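# Fit two printed parts on jig pins, or press CALL

## Task

A customer is waiting for this kit. Seat both loose printed parts on their matching pins in the jig, following the drawing. If the kit ought not to be assembled, leave every part where it lies and instead keep the blue CALL button pressed for about one second using a closed gripper.

## Robot and tools

Robot: two arms, left_arm and right_arm, each with six joints and a parallel gripper. Every joint list, whether sent or reported, goes in this order: waist, shoulder, elbow, wrist pitch, wrist yaw, wrist roll. The seventh number per arm is the gripper opening.

Frame: all hand positions, orientations and velocities use the scene frame. Its origin sits at table-top height, halfway between the nominal arm bases. +z points up, +x points out over the table, and left_arm is on the +y side; image left and right do not follow the arm names. The calibrated bases are left_arm (+0.007, +0.272, 0) m, quat_wxyz (+1.000, 0, 0, -0.013), and right_arm (+0.027, -0.339, 0) m, quat_wxyz (+1.000, 0, 0, -0.008). Reported hand poses can be off by a few centimetres, more so when an arm reaches far. A gripper's fingers point along its +z axis and close along its y axis. end_effector_position is the spot between the pads, roughly 1 cm short of the fingertips.

Row layout, shared by all motion tools: one flat list of 14 numbers that covers both arms, even when only one arm moves. Numbers 1-6 are left_arm joint targets, 7 is left opening, 8-13 are right_arm joints, 14 is right opening. Joint values are absolute target angles in radians, not offsets. Opening is absolute on a -1 (closed) to +1 (fully open) scale.

Stated joint ranges (rad): waist -2.880..2.880, shoulder 0.000..3.142, elbow 0.000..3.019, wrist pitch -1.693..1.571, wrist yaw -1.571..1.571, wrist roll -2.094..2.094. Wrist yaw has reversed sign on both arms: any yaw number you send or read runs opposite to the arm's own convention. The true limits may differ from these by up to 0.084 rad either way. A target more than 0.084 rad beyond a limit, and farther out than the current angle, gets the call refused. Targets past the true limit are clipped, and the result then reports "joint sent to its limit". Per step, each joint target is held within a fixed lead of its measured angle: 0.716 waist/shoulder, 0.645 elbow, 0.69 wrist pitch, 1.84 wrist yaw, 3.24 wrist roll. If an arm's targets would put its gripper more than 110 mm from where it is now, that arm's targets are pulled back proportionally.

Tools:
- execute_actions(actions, cameras): actions is a list of actions. Each action is a table of 1 to 15 rows, one row per 1/30 s step. A short table repeats its last row until 15 steps have run. An empty actions list returns a state report with images.
- move(target, speed, blend, opening_speed, grip_force, blocking, cameras): target is either one 14-number row or a list of up to 15 rows, all sharing a 10 s budget. All joints interpolate together, so the hands trace curves, and there is no collision avoidance. speed is in rad/s for the joint with the farthest to go, 0.01-12.57, default 0.5. You may give one speed for each target. blend is in rad and rounds corners at intermediate targets; 0 means stop at each one. opening_speed is the rate of change of the opening, in units per second, minimum 0.2. grip_force is the pad force limit in newtons, 10-50, one value or one per arm. It stays set until changed, and lower values close more slowly. With blocking=false the call returns after about 0.5 s and the motion keeps going; a new move takes over from the current point. The result adds a "move:" line (done, off_target, moving, held, fault), plus limits=held if steps were withheld.
- wait(seconds 0-10, cameras): lets the scene run with the last commands held. It returns early if a running move ends.
- stop(cameras): brakes the running move. Faster moves need more distance to stop.
- zoom_image(camera, region [x0,y0,x1,y1] in pixels, at most 504x504): closer view of the latest image. Cameras: cam_high, cam_over, cam_left_wrist, cam_right_wrist, each 672x504.
- finished_scene(scene=1): ends the scene permanently.

The cameras argument takes a list of names, ["all"] for every camera, or [] for none. An unknown name makes the call invalid.

Reading results: Joint positions and Joint velocities give one block per arm: the six joints (rad, rad/s), then the gap between the pads (m; 0.094 when fully open). "Joint targets" are the angles the joints are currently being driven toward. To hold a joint still, resend its target. "Tool commands" lists the current gripper commands; a 0 is itself a command, so resend the present value to leave a gripper alone. grip_measured uses the opening scale and reads up to about 2.5 mm wide when empty. On a firmly gripped hard part it reads a little narrower than the part, narrower still on small or round ones. Torques are listed in joint order and include the arm's own weight. Positive means toward larger angles. Readings 3 and 4 wrap at ±28 N m. "joint command not followed" means the clearance check altered some steps; that check does not keep the two grippers apart.

Gripping: the fingers go to wherever grip_measured equals your command. Once the squeeze passes about 20 N it jumps to the force limit. Close slowly on anything fragile or soft. To release, command an opening well above grip_measured.

Cautions: never let the arms collide or press on each other, and never close one gripper on the other's fingers. Avoid dropping parts, releasing them while they move, fast impacts, or shoving hard against fixed or heavy objects. Nothing may end up off the table. Holding loads or stretched poses, or pushing toward unreachable poses, heats the motors. MOTOR HOT appears from 85 °C, and at 100 °C the arm goes limp for 30-60 s. The scene keeps running between calls, so a non-blocking move carries on while you plan.

Each tool is called after ">>>" in YAML: its name, and indented under it one key for each argument.

## Session

>>> execute_actions:
  actions: []
  cameras: ["all"]

Scene clock: 0.00 s.
left_arm: end_effector_position=(+0.3191, +0.4443, +0.1504) grip_measured=+1.000 end_effector_quat_wxyz=(+0.181, +0.171, +0.961, +0.121) | right_arm: end_effector_position=(+0.3073, -0.0740, +0.2355) grip_measured=+1.000 end_effector_quat_wxyz=(-0.015, +0.854, -0.520, +0.014)
Joint positions: left_arm=[0.556 1.04 0.73 -0.825 -0.049 0.87 0.094] | right_arm=[0.784 1.326 1.244 -1.453 -0.02 -1.282 0.094]
Joint velocities: within noise
Joint torques (N m): no reading
Heat: left arm: hottest wrist yaw 31 °C; right arm: hottest shoulder 31 °C.
Joint targets: left_arm=[0.556 1.040 0.756 -0.822 -0.049 0.870] | right_arm=[0.784 1.323 1.271 -1.452 -0.020 -1.282]
Tool commands: left_gripper/opening=+1.0 right_gripper/opening=+1.0

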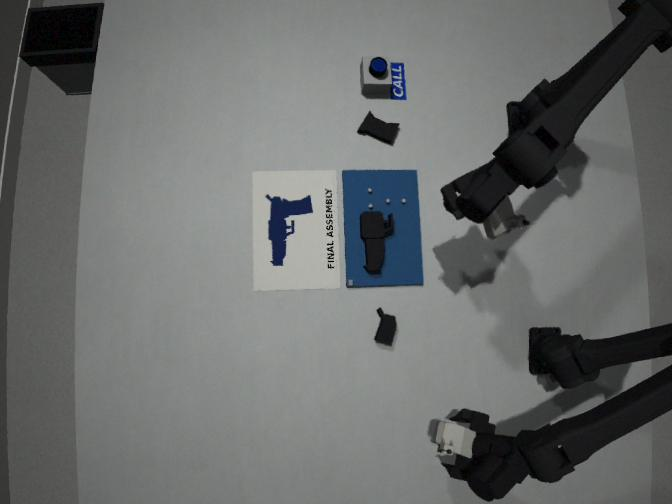

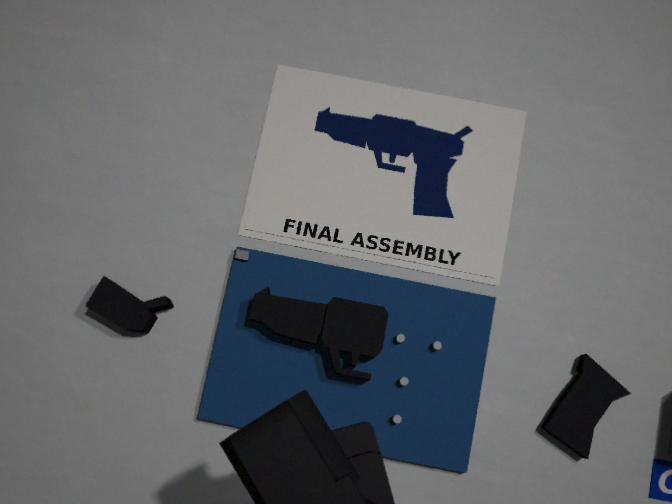

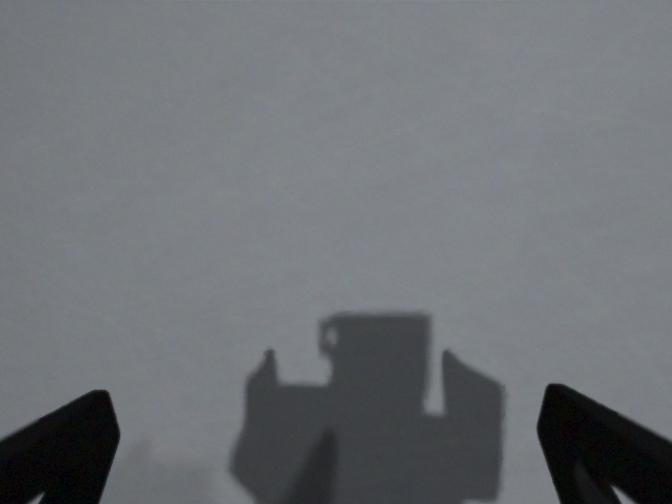

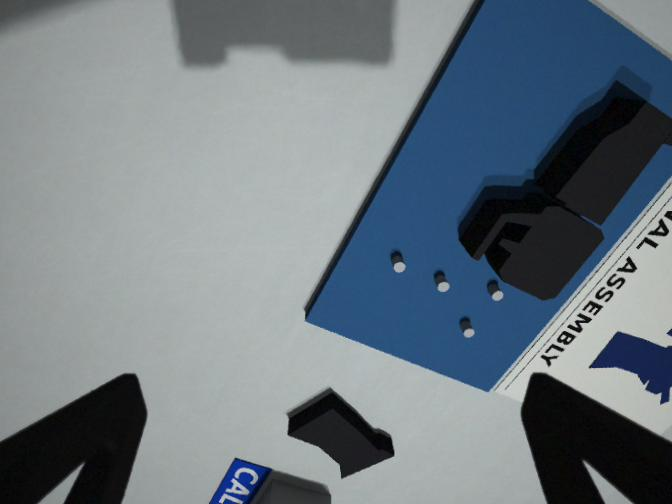

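>>> zoom_image:
  camera: "cam_over"
  region: [230, 60, 530, 285]

>>> zoom_image:
  camera: "cam_over"
  region: [190, 240, 510, 480]

>>> zoom_image:
  camera: "cam_high"
  region: [240, 30, 450, 190]

Scaled by 1.680.

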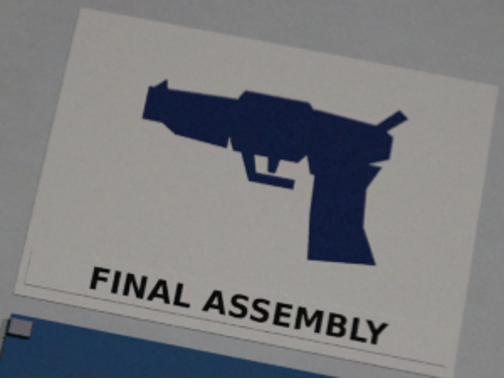

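Scaled by 1.575.

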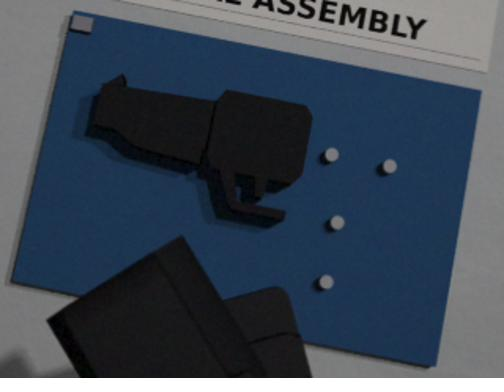

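Scaled by 2.400.

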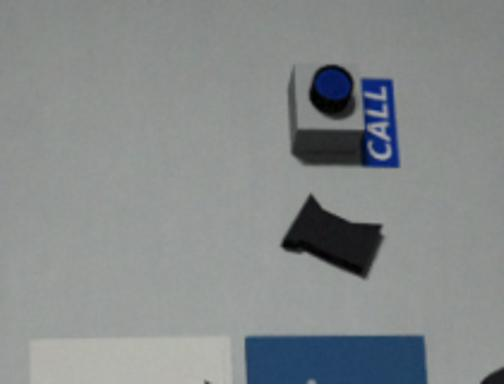

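>>> move:
  target: [0.556, 1.040, 0.756, -0.822, -0.049, 0.870, 1.0, 0.02, 1.417, 1.352, -1.475, -0.02, -1.282, -1.0]
  speed: 1.0
  cameras: ["cam_high", "cam_right_wrist"]

Scene clock: 49.43 s.
left_arm: end_effector_position=(+0.3191, +0.4443, +0.1504) grip_measured=+1.000 end_effector_quat_wxyz=(+0.181, +0.171, +0.961, +0.121) | right_arm: end_effector_position=(+0.4319, -0.3457, +0.2222) grip_measured=-0.983 end_effector_quat_wxyz=(-0.012, -0.595, +0.804, -0.004)
Joint positions: left_arm=[0.556 1.04 0.73 -0.825 -0.049 0.87 0.094] | right_arm=[0.009 1.411 1.293 -1.466 -0.021 -1.282 0.001]
Joint torques (N m): left_arm=[0.97 -6.77 11.4 0.75 -0.03 0.06] | right_arm=[0.62 -8.82 13.76 -0.02 0.11 -0.07]
Heat: left arm: hottest elbow 34 °C; right arm: hottest elbow 34 °C.
Joint targets: left_arm=[0.556 1.040 0.756 -0.822 -0.049 0.870] | right_arm=[0.020 1.417 1.352 -1.475 -0.020 -1.282]
move: off_target (right_arm); right_arm: the elbow is farthest, 0.059 rad from its target
Images, in order (width x height): cam_high 672x504, cam_right_wrist 672x504.

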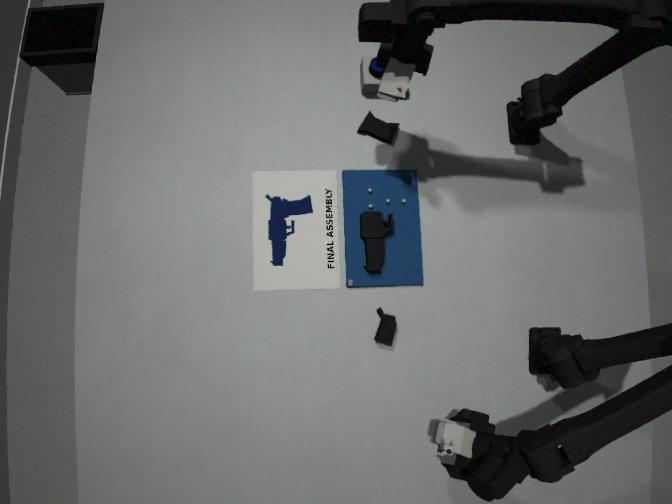

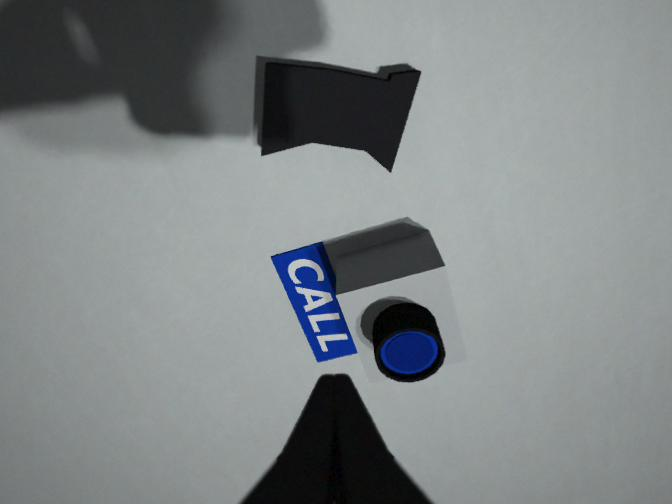

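>>> zoom_image:
  camera: "cam_high"
  region: [330, 0, 490, 120]

>>> zoom_image:
  camera: "cam_right_wrist"
  region: [220, 180, 500, 400]

Scaled by 3.150.

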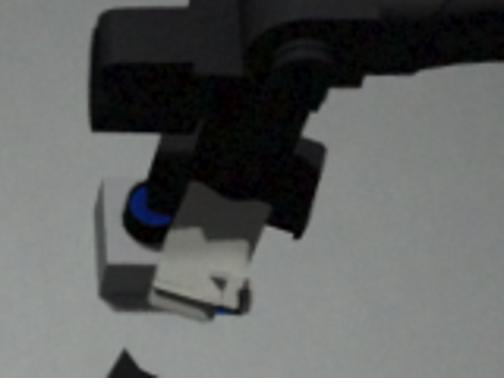

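Scaled by 1.800.

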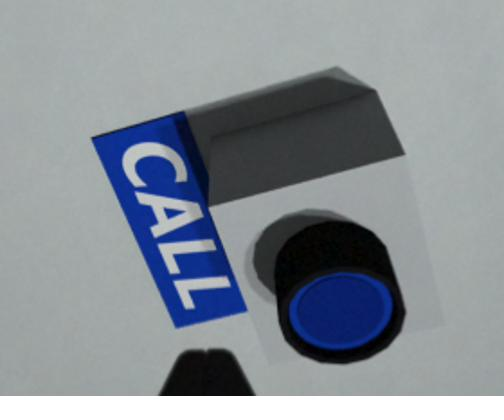

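>>> move:
  target: [0.556, 1.040, 0.756, -0.822, -0.049, 0.870, 1.0, -0.25, 1.503, 1.359, -1.396, -0.02, -1.282, -1.0]
  speed: 0.5
  cameras: ["cam_high", "cam_right_wrist"]

Scene clock: 86.37 s.
left_arm: end_effector_position=(+0.3191, +0.4443, +0.1504) grip_measured=+1.000 end_effector_quat_wxyz=(+0.181, +0.171, +0.961, +0.121) | right_arm: end_effector_position=(+0.4384, -0.4575, +0.1880) grip_measured=-0.983 end_effector_quat_wxyz=(-0.021, -0.484, +0.875, +0.007)
Joint positions: left_arm=[0.556 1.04 0.73 -0.825 -0.049 0.87 0.094] | right_arm=[-0.256 1.503 1.299 -1.406 -0.02 -1.282 0.001]
Joint torques (N m): left_arm=[1.2 -6.53 11.37 0.81 -0.02 0.03] | right_arm=[0.26 -10.11 13.57 0.62 0.07 -0.08]
Heat: left arm: hottest elbow 36 °C; right arm: hottest elbow 38 °C.
Joint targets: left_arm=[0.556 1.040 0.756 -0.822 -0.049 0.870] | right_arm=[-0.250 1.503 1.359 -1.396 -0.020 -1.282]
move: off_target (right_arm); right_arm: the elbow is farthest, 0.060 rad from its target
Images, in order (width x height): cam_high 672x504, cam_right_wrist 672x504.

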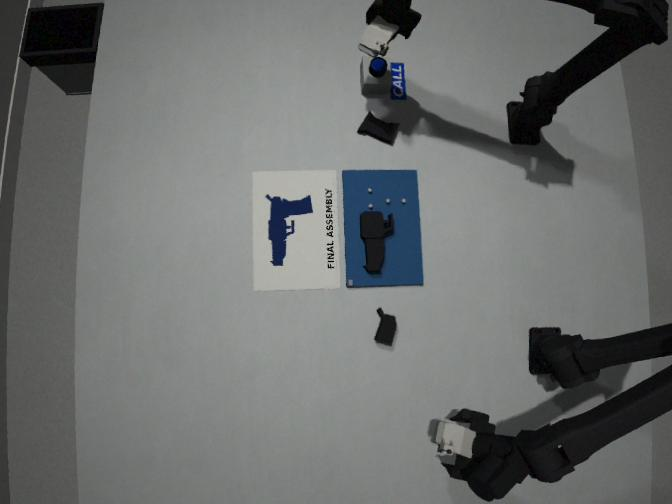

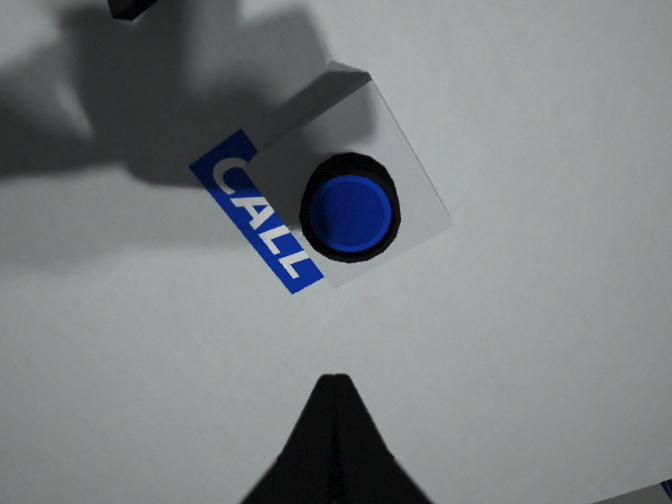

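>>> move:
  target: [0.556, 1.040, 0.756, -0.822, -0.049, 0.870, 1.0, -0.232, 1.512, 1.255, -1.243, -0.02, -1.282, -1.0]
  speed: 0.4
  cameras: ["cam_right_wrist"]

Scene clock: 100.27 s.
left_arm: end_effector_position=(+0.3191, +0.4443, +0.1504) grip_measured=+1.000 end_effector_quat_wxyz=(+0.181, +0.171, +0.961, +0.121) | right_arm: end_effector_position=(+0.4636, -0.4582, +0.1707) grip_measured=-0.983 end_effector_quat_wxyz=(+0.017, -0.489, +0.872, -0.030)
Joint positions: left_arm=[0.556 1.04 0.73 -0.825 -0.049 0.87 0.094] | right_arm=[-0.242 1.509 1.258 -1.254 -0.02 -1.282 0.001]
Joint torques (N m): left_arm=[0.91 -6.3 11.32 0.76 -0.01 0.03] | right_arm=[0.67 -10.29 8.62 0.95 0.06 -0.07]
Heat: left arm: hottest elbow 36 °C; right arm: hottest elbow 39 °C.
Joint targets: left_arm=[0.556 1.040 0.756 -0.822 -0.049 0.870] | right_arm=[-0.232 1.512 1.255 -1.243 -0.020 -1.282]
move: done
Images, in order (width x height): cam_right_wrist 672x504.

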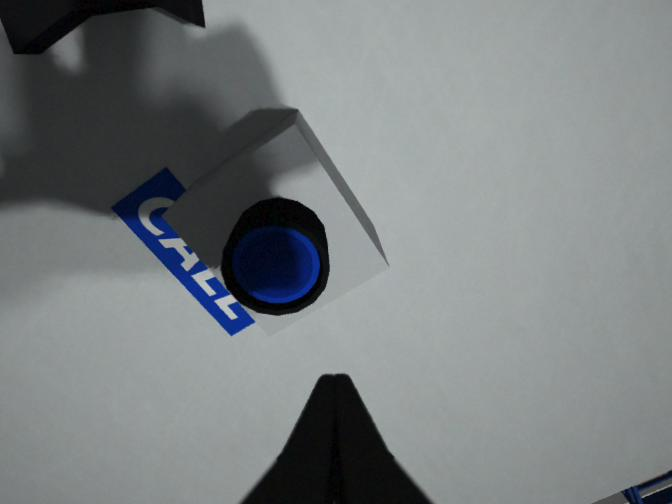

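>>> move:
  target: [0.556, 1.040, 0.756, -0.822, -0.049, 0.870, 1.0, -0.222, 1.485, 1.118, -1.196, -0.02, -1.282, -1.0]
  speed: 0.3
  cameras: ["cam_right_wrist"]

Scene clock: 117.33 s.
left_arm: end_effector_position=(+0.3191, +0.4443, +0.1504) grip_measured=+1.000 end_effector_quat_wxyz=(+0.181, +0.171, +0.961, +0.121) | right_arm: end_effector_position=(+0.4269, -0.4446, +0.1240) grip_measured=-0.983 end_effector_quat_wxyz=(-0.012, -0.493, +0.870, -0.002)
Joint positions: left_arm=[0.556 1.04 0.73 -0.825 -0.049 0.87 0.094] | right_arm=[-0.233 1.499 1.12 -1.207 -0.02 -1.282 0.001]
Joint torques (N m): left_arm=[0.97 -7.06 11.3 0.75 -0.01 0.07] | right_arm=[0.56 -10.93 8.2 0.77 0.07 -0.08]
Heat: left arm: hottest elbow 37 °C; right arm: hottest elbow 36 °C.
Joint targets: left_arm=[0.556 1.040 0.756 -0.822 -0.049 0.870] | right_arm=[-0.222 1.485 1.118 -1.196 -0.020 -1.282]
move: done
Images, in order (width x height): cam_right_wrist 672x504.

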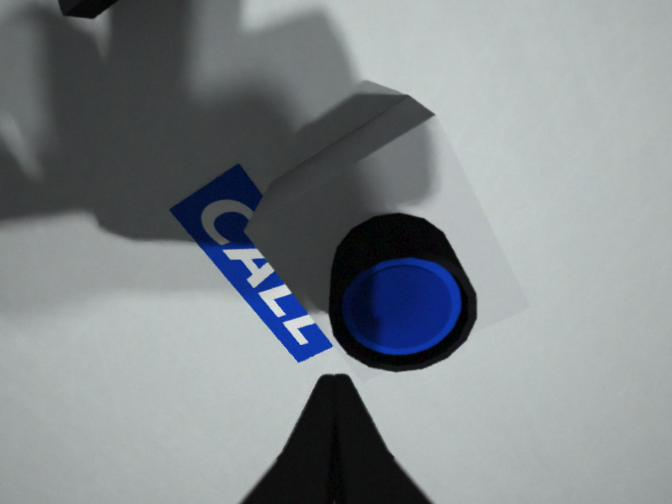

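>>> move:
  target: [0.556, 1.040, 0.756, -0.822, -0.049, 0.870, 1.0, -0.222, 1.525, 1.118, -1.101, -0.02, -1.282, -1.0]
  speed: 0.3
  cameras: ["cam_right_wrist"]

Scene clock: 139.70 s.
left_arm: end_effector_position=(+0.3191, +0.4443, +0.1504) grip_measured=+1.000 end_effector_quat_wxyz=(+0.181, +0.171, +0.961, +0.121) | right_arm: end_effector_position=(+0.4493, -0.4503, +0.1154) grip_measured=-0.983 end_effector_quat_wxyz=(+0.014, -0.493, +0.870, -0.027)
Joint positions: left_arm=[0.556 1.04 0.73 -0.825 -0.049 0.87 0.094] | right_arm=[-0.233 1.521 1.12 -1.113 -0.02 -1.282 0.001]
Joint torques (N m): left_arm=[0.85 -6.59 11.33 0.85 -0.01 0.06] | right_arm=[0.38 -9.99 8.27 0.88 0.05 -0.08]
Heat: left arm: hottest elbow 37 °C; right arm: hottest elbow 35 °C.
Joint targets: left_arm=[0.556 1.040 0.756 -0.822 -0.049 0.870] | right_arm=[-0.222 1.525 1.118 -1.101 -0.020 -1.282]
move: done
Images, in order (width x height): cam_right_wrist 672x504.

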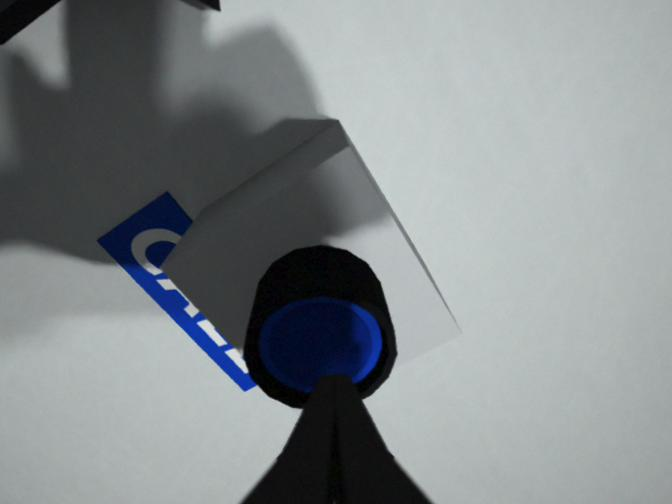

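>>> move:
  target: [0.556, 1.040, 0.756, -0.822, -0.049, 0.870, 1.0, -0.222, 1.542, 1.118, -1.101, -0.02, -1.282, -1.0]
  speed: 0.06

Scene clock: 145.73 s.
left_arm: end_effector_position=(+0.3191, +0.4443, +0.1504) grip_measured=+1.000 end_effector_quat_wxyz=(+0.181, +0.171, +0.961, +0.121) | right_arm: end_effector_position=(+0.4490, -0.4502, +0.1094) grip_measured=-0.983 end_effector_quat_wxyz=(+0.009, -0.493, +0.870, -0.022)
Joint positions: left_arm=[0.556 1.04 0.73 -0.825 -0.049 0.87 0.094] | right_arm=[-0.233 1.536 1.12 -1.113 -0.02 -1.282 0.001]
Joint torques (N m): left_arm=[1.08 -6.53 11.36 0.88 -0.04 0.05] | right_arm=[0.73 -9.76 8.16 0.87 0.07 -0.09]
Heat: left arm: hottest elbow 37 °C; right arm: hottest elbow 35 °C.
Joint targets: left_arm=[0.556 1.040 0.756 -0.822 -0.049 0.870] | right_arm=[-0.222 1.542 1.118 -1.101 -0.020 -1.282]
move: done

>>> move:
  target: [0.556, 1.040, 0.756, -0.822, -0.049, 0.870, 1.0, -0.222, 1.556, 1.118, -1.101, -0.02, -1.282, -1.0]
  speed: 0.05
  cameras: ["cam_right_wrist"]

Scene clock: 147.30 s.
left_arm: end_effector_position=(+0.3191, +0.4443, +0.1504) grip_measured=+1.000 end_effector_quat_wxyz=(+0.181, +0.171, +0.961, +0.121) | right_arm: end_effector_position=(+0.4487, -0.4502, +0.1038) grip_measured=-0.983 end_effector_quat_wxyz=(+0.004, -0.493, +0.870, -0.017)
Joint positions: left_arm=[0.556 1.04 0.73 -0.825 -0.049 0.87 0.094] | right_arm=[-0.233 1.549 1.12 -1.113 -0.02 -1.282 0.001]
Joint torques (N m): left_arm=[0.73 -6.42 11.33 0.8 0 0.06] | right_arm=[0.67 -9.99 8.16 0.91 0.07 -0.08]
Heat: left arm: hottest elbow 37 °C; right arm: hottest elbow 35 °C.
Joint targets: left_arm=[0.556 1.040 0.756 -0.822 -0.049 0.870] | right_arm=[-0.222 1.556 1.118 -1.101 -0.020 -1.282]
move: done
Images, in order (width x height): cam_right_wrist 672x504.

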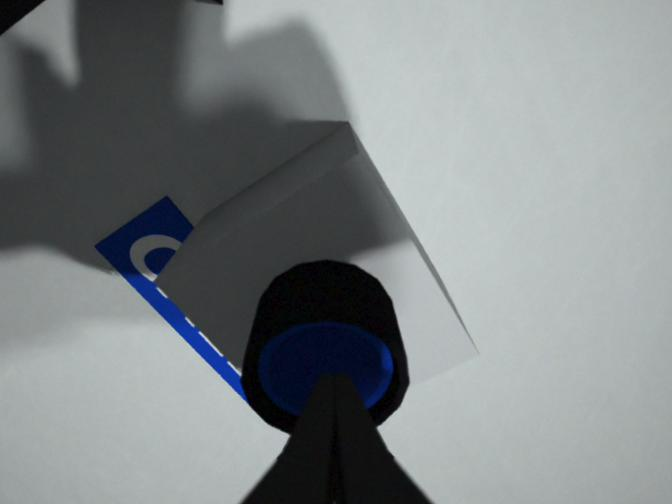

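>>> move:
  target: [0.556, 1.040, 0.756, -0.822, -0.049, 0.870, 1.0, -0.222, 1.565, 1.118, -1.101, -0.02, -1.282, -1.0]
  speed: 0.04

Scene clock: 149.90 s.
left_arm: end_effector_position=(+0.3191, +0.4443, +0.1504) grip_measured=+1.000 end_effector_quat_wxyz=(+0.181, +0.171, +0.961, +0.121) | right_arm: end_effector_position=(+0.4485, -0.4501, +0.1003) grip_measured=-0.983 end_effector_quat_wxyz=(+0.001, -0.493, +0.870, -0.014)
Joint positions: left_arm=[0.556 1.04 0.73 -0.825 -0.049 0.87 0.094] | right_arm=[-0.233 1.557 1.12 -1.113 -0.02 -1.282 0.001]
Joint torques (N m): left_arm=[1.44 -6.77 11.47 0.96 -0.01 0.03] | right_arm=[0.56 -9.93 8.09 0.81 0.07 -0.07]
Heat: left arm: hottest elbow 37 °C; right arm: hottest elbow 35 °C.
Joint targets: left_arm=[0.556 1.040 0.756 -0.822 -0.049 0.870] | right_arm=[-0.222 1.565 1.118 -1.101 -0.020 -1.282]
move: done

>>> move:
  target: [0.556, 1.040, 0.756, -0.822, -0.049, 0.870, 1.0, -0.222, 1.573, 1.118, -1.101, -0.02, -1.282, -1.0]
  speed: 0.04
  cameras: ["cam_right_wrist"]

Scene clock: 151.33 s.
left_arm: end_effector_position=(+0.3191, +0.4443, +0.1504) grip_measured=+1.000 end_effector_quat_wxyz=(+0.181, +0.171, +0.961, +0.121) | right_arm: end_effector_position=(+0.4482, -0.4500, +0.0972) grip_measured=-0.983 end_effector_quat_wxyz=(-0.002, -0.493, +0.870, -0.012)
Joint positions: left_arm=[0.556 1.04 0.73 -0.825 -0.049 0.87 0.094] | right_arm=[-0.233 1.565 1.12 -1.113 -0.02 -1.282 0.001]
Joint torques (N m): left_arm=[1.38 -6.59 11.34 0.76 -0.02 0.04] | right_arm=[0.62 -9.93 8.02 0.87 0.07 -0.07]
Heat: left arm: hottest elbow 37 °C; right arm: hottest elbow 35 °C.
Joint targets: left_arm=[0.556 1.040 0.756 -0.822 -0.049 0.870] | right_arm=[-0.222 1.573 1.118 -1.101 -0.020 -1.282]
move: done
Images, in order (width x height): cam_right_wrist 672x504.

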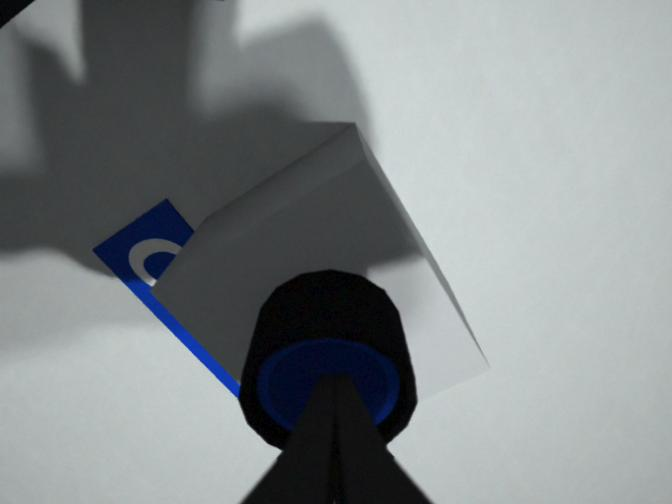

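>>> move:
  target: [0.556, 1.040, 0.756, -0.822, -0.049, 0.870, 1.0, -0.222, 1.582, 1.118, -1.101, -0.02, -1.282, -1.0]
  speed: 0.04
  cameras: ["cam_right_wrist"]

Scene clock: 153.47 s.
left_arm: end_effector_position=(+0.3191, +0.4443, +0.1504) grip_measured=+1.000 end_effector_quat_wxyz=(+0.181, +0.171, +0.961, +0.121) | right_arm: end_effector_position=(+0.4479, -0.4500, +0.0934) grip_measured=-0.983 end_effector_quat_wxyz=(-0.005, -0.493, +0.870, -0.008)
Joint positions: left_arm=[0.556 1.04 0.73 -0.825 -0.049 0.87 0.094] | right_arm=[-0.233 1.574 1.12 -1.113 -0.02 -1.282 0.001]
Joint torques (N m): left_arm=[0.97 -6.59 11.23 0.85 -0.01 0.05] | right_arm=[0.62 -9.99 7.98 0.84 0.08 -0.09]
Heat: left arm: hottest elbow 37 °C; right arm: hottest elbow 35 °C.
Joint targets: left_arm=[0.556 1.040 0.756 -0.822 -0.049 0.870] | right_arm=[-0.222 1.582 1.118 -1.101 -0.020 -1.282]
move: done
Images, in order (width x height): cam_right_wrist 672x504.

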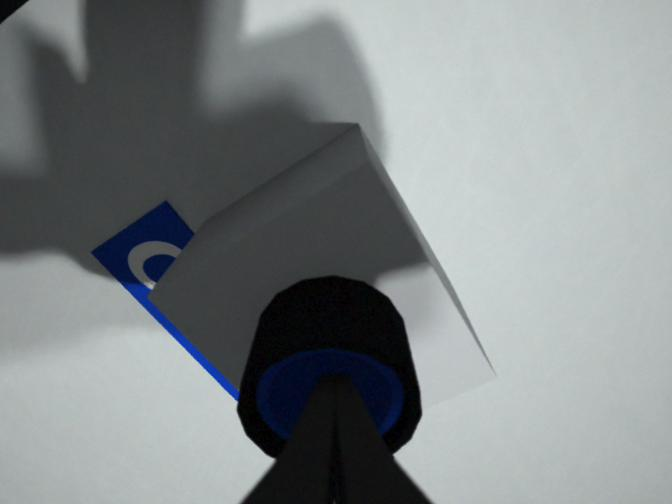

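>>> move:
  target: [0.556, 1.040, 0.756, -0.822, -0.049, 0.870, 1.0, -0.222, 1.591, 1.118, -1.101, -0.02, -1.282, -1.0]
  speed: 0.04
  cameras: ["cam_right_wrist"]

Scene clock: 157.03 s.
left_arm: end_effector_position=(+0.3191, +0.4443, +0.1504) grip_measured=+1.000 end_effector_quat_wxyz=(+0.181, +0.171, +0.961, +0.121) | right_arm: end_effector_position=(+0.4479, -0.4499, +0.0929) grip_measured=-0.983 end_effector_quat_wxyz=(-0.006, -0.493, +0.870, -0.008)
Joint positions: left_arm=[0.556 1.04 0.73 -0.825 -0.049 0.87 0.094] | right_arm=[-0.233 1.575 1.12 -1.113 -0.02 -1.282 0.001]
Joint torques (N m): left_arm=[1.14 -6.42 11.38 0.85 0.01 0.04] | right_arm=[0.62 -9.41 8.02 0.84 0.07 -0.08]
Heat: left arm: hottest elbow 37 °C; right arm: hottest elbow 35 °C.
Joint targets: left_arm=[0.556 1.040 0.756 -0.822 -0.049 0.870] | right_arm=[-0.222 1.591 1.118 -1.101 -0.020 -1.282]
move: done
Images, in order (width x height): cam_right_wrist 672x504.

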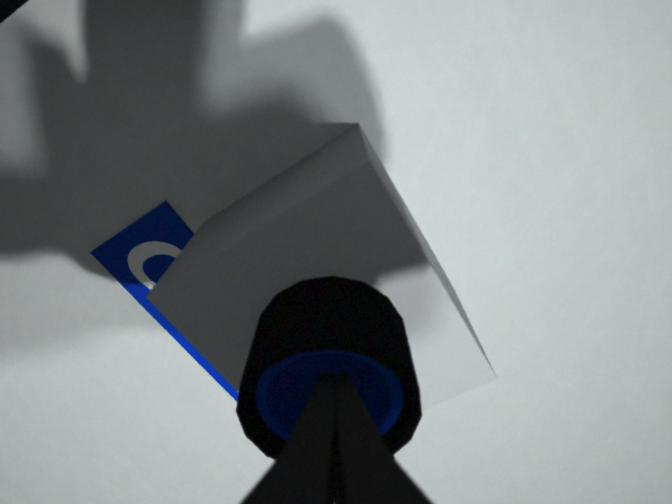

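>>> move:
  target: [0.556, 1.040, 0.756, -0.822, -0.049, 0.870, 1.0, -0.222, 1.615, 1.118, -1.101, -0.02, -1.282, -1.0]
  speed: 0.05
  cameras: ["cam_right_wrist"]

Scene clock: 160.10 s.
left_arm: end_effector_position=(+0.3191, +0.4443, +0.1504) grip_measured=+1.000 end_effector_quat_wxyz=(+0.181, +0.171, +0.961, +0.121) | right_arm: end_effector_position=(+0.4475, -0.4499, +0.0893) grip_measured=-0.983 end_effector_quat_wxyz=(-0.009, -0.493, +0.870, -0.005)
Joint positions: left_arm=[0.556 1.04 0.73 -0.825 -0.049 0.87 0.094] | right_arm=[-0.233 1.584 1.12 -1.113 -0.02 -1.282 0.001]
Joint torques (N m): left_arm=[1.32 -6.42 11.43 0.87 -0.01 0.02] | right_arm=[0.56 -8.59 7.9 0.8 0.07 -0.08]
Heat: left arm: hottest elbow 37 °C; right arm: hottest elbow 34 °C.
Joint targets: left_arm=[0.556 1.040 0.756 -0.822 -0.049 0.870] | right_arm=[-0.222 1.615 1.118 -1.101 -0.020 -1.282]
move: done
Images, in order (width x height): cam_right_wrist 672x504.

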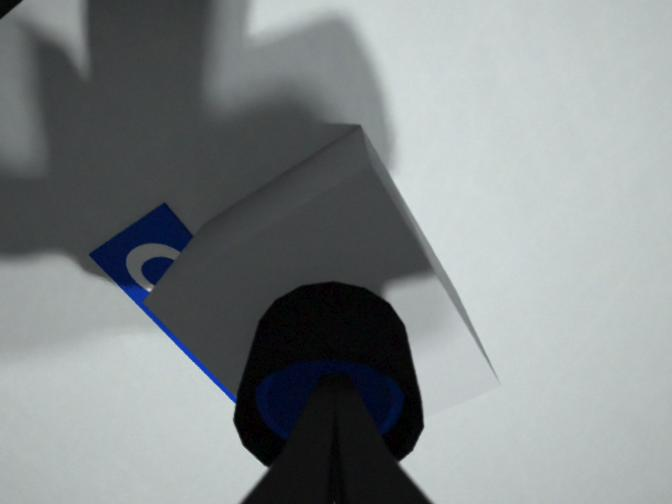

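>>> move:
  target: [0.556, 1.040, 0.756, -0.822, -0.049, 0.870, 1.0, -0.222, 1.645, 1.118, -1.101, -0.02, -1.282, -1.0]
  speed: 0.06
  cameras: ["cam_right_wrist"]

Scene clock: 161.87 s.
left_arm: end_effector_position=(+0.3191, +0.4443, +0.1504) grip_measured=+1.000 end_effector_quat_wxyz=(+0.181, +0.171, +0.961, +0.121) | right_arm: end_effector_position=(+0.4473, -0.4498, +0.0865) grip_measured=-0.983 end_effector_quat_wxyz=(-0.011, -0.493, +0.870, -0.003)
Joint positions: left_arm=[0.556 1.04 0.73 -0.825 -0.049 0.87 0.094] | right_arm=[-0.233 1.591 1.12 -1.113 -0.02 -1.282 0.001]
Joint torques (N m): left_arm=[0.91 -6.53 11.36 0.8 -0.03 0.05] | right_arm=[0.62 -6.65 7.88 0.77 0.08 -0.08]
Heat: left arm: hottest elbow 37 °C; right arm: hottest elbow 34 °C.
Joint targets: left_arm=[0.556 1.040 0.756 -0.822 -0.049 0.870] | right_arm=[-0.222 1.645 1.118 -1.101 -0.020 -1.282]
move: off_target (right_arm); right_arm: the shoulder is farthest, 0.054 rad from its target
Images, in order (width x height): cam_right_wrist 672x504.

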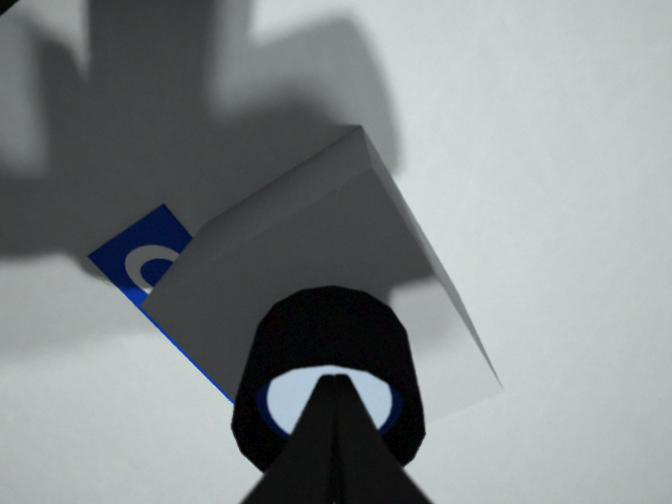

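>>> wait:
  seconds: 1.5
  cameras: ["cam_right_wrist"]

Scene clock: 164.13 s.
left_arm: end_effector_position=(+0.3191, +0.4443, +0.1504) grip_measured=+1.000 end_effector_quat_wxyz=(+0.181, +0.171, +0.961, +0.121) | right_arm: end_effector_position=(+0.4473, -0.4498, +0.0865) grip_measured=-0.983 end_effector_quat_wxyz=(-0.011, -0.493, +0.870, -0.003)
Joint positions: left_arm=[0.556 1.04 0.73 -0.825 -0.049 0.87 0.094] | right_arm=[-0.233 1.591 1.12 -1.113 -0.02 -1.282 0.001]
Joint torques (N m): left_arm=[0.91 -6.42 11.26 0.85 0 0.08] | right_arm=[0.62 -6.71 7.92 0.81 0.06 -0.07]
Heat: left arm: hottest elbow 37 °C; right arm: hottest elbow 34 °C.
Joint targets: left_arm=[0.556 1.040 0.756 -0.822 -0.049 0.870] | right_arm=[-0.222 1.645 1.118 -1.101 -0.020 -1.282]
Tool commands: left_gripper/opening=+1.0 right_gripper/opening=-1.0
wait: 1.50 s; at rest from the start
Images, in order (width x height): cam_right_wrist 672x504.

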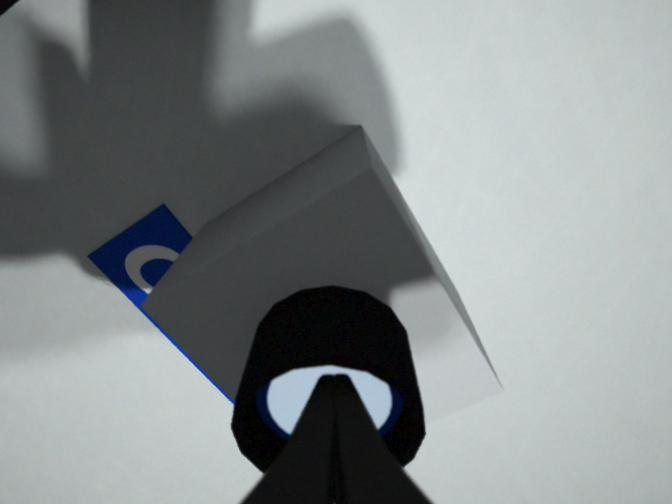

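>>> move:
  target: [0.556, 1.040, 0.756, -0.822, -0.049, 0.870, 1.0, -0.222, 1.48, 1.118, -1.101, -0.02, -1.282, -1.0]
  speed: 0.2
  cameras: ["cam_high", "cam_right_wrist"]

Scene clock: 166.17 s.
left_arm: end_effector_position=(+0.3191, +0.4443, +0.1504) grip_measured=+1.000 end_effector_quat_wxyz=(+0.181, +0.171, +0.961, +0.121) | right_arm: end_effector_position=(+0.4496, -0.4504, +0.1317) grip_measured=-0.983 end_effector_quat_wxyz=(+0.028, -0.492, +0.869, -0.041)
Joint positions: left_arm=[0.556 1.04 0.73 -0.825 -0.049 0.87 0.094] | right_arm=[-0.233 1.482 1.12 -1.112 -0.02 -1.282 0.001]
Joint torques (N m): left_arm=[1.32 -6.59 11.48 0.84 0.01 0.04] | right_arm=[0.5 -10.46 8.39 1.02 0.06 -0.08]
Heat: left arm: hottest elbow 38 °C; right arm: hottest elbow 34 °C.
Joint targets: left_arm=[0.556 1.040 0.756 -0.822 -0.049 0.870] | right_arm=[-0.222 1.480 1.118 -1.101 -0.020 -1.282]
move: done
Images, in order (width x height): cam_high 672x504, cam_right_wrist 672x504.

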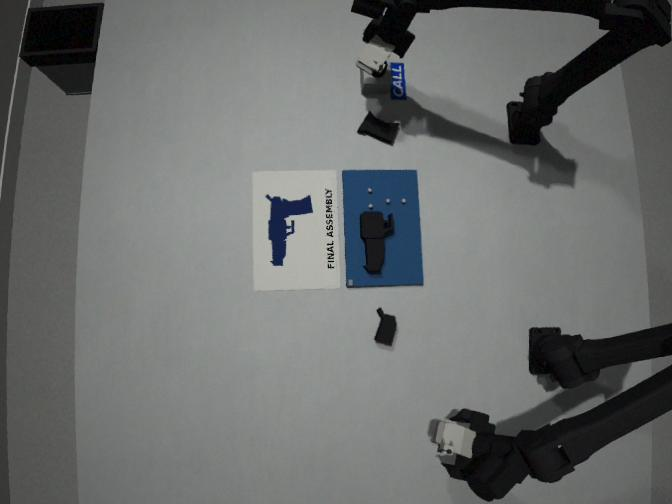

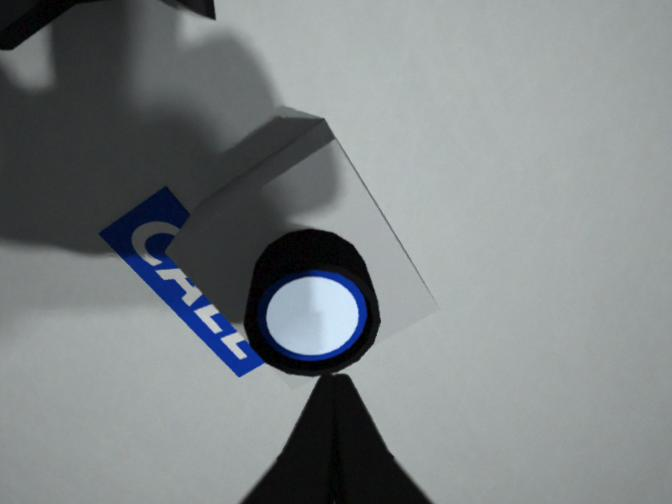

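>>> finished_scene:
  scene: 1

The scene is finished: the task was done.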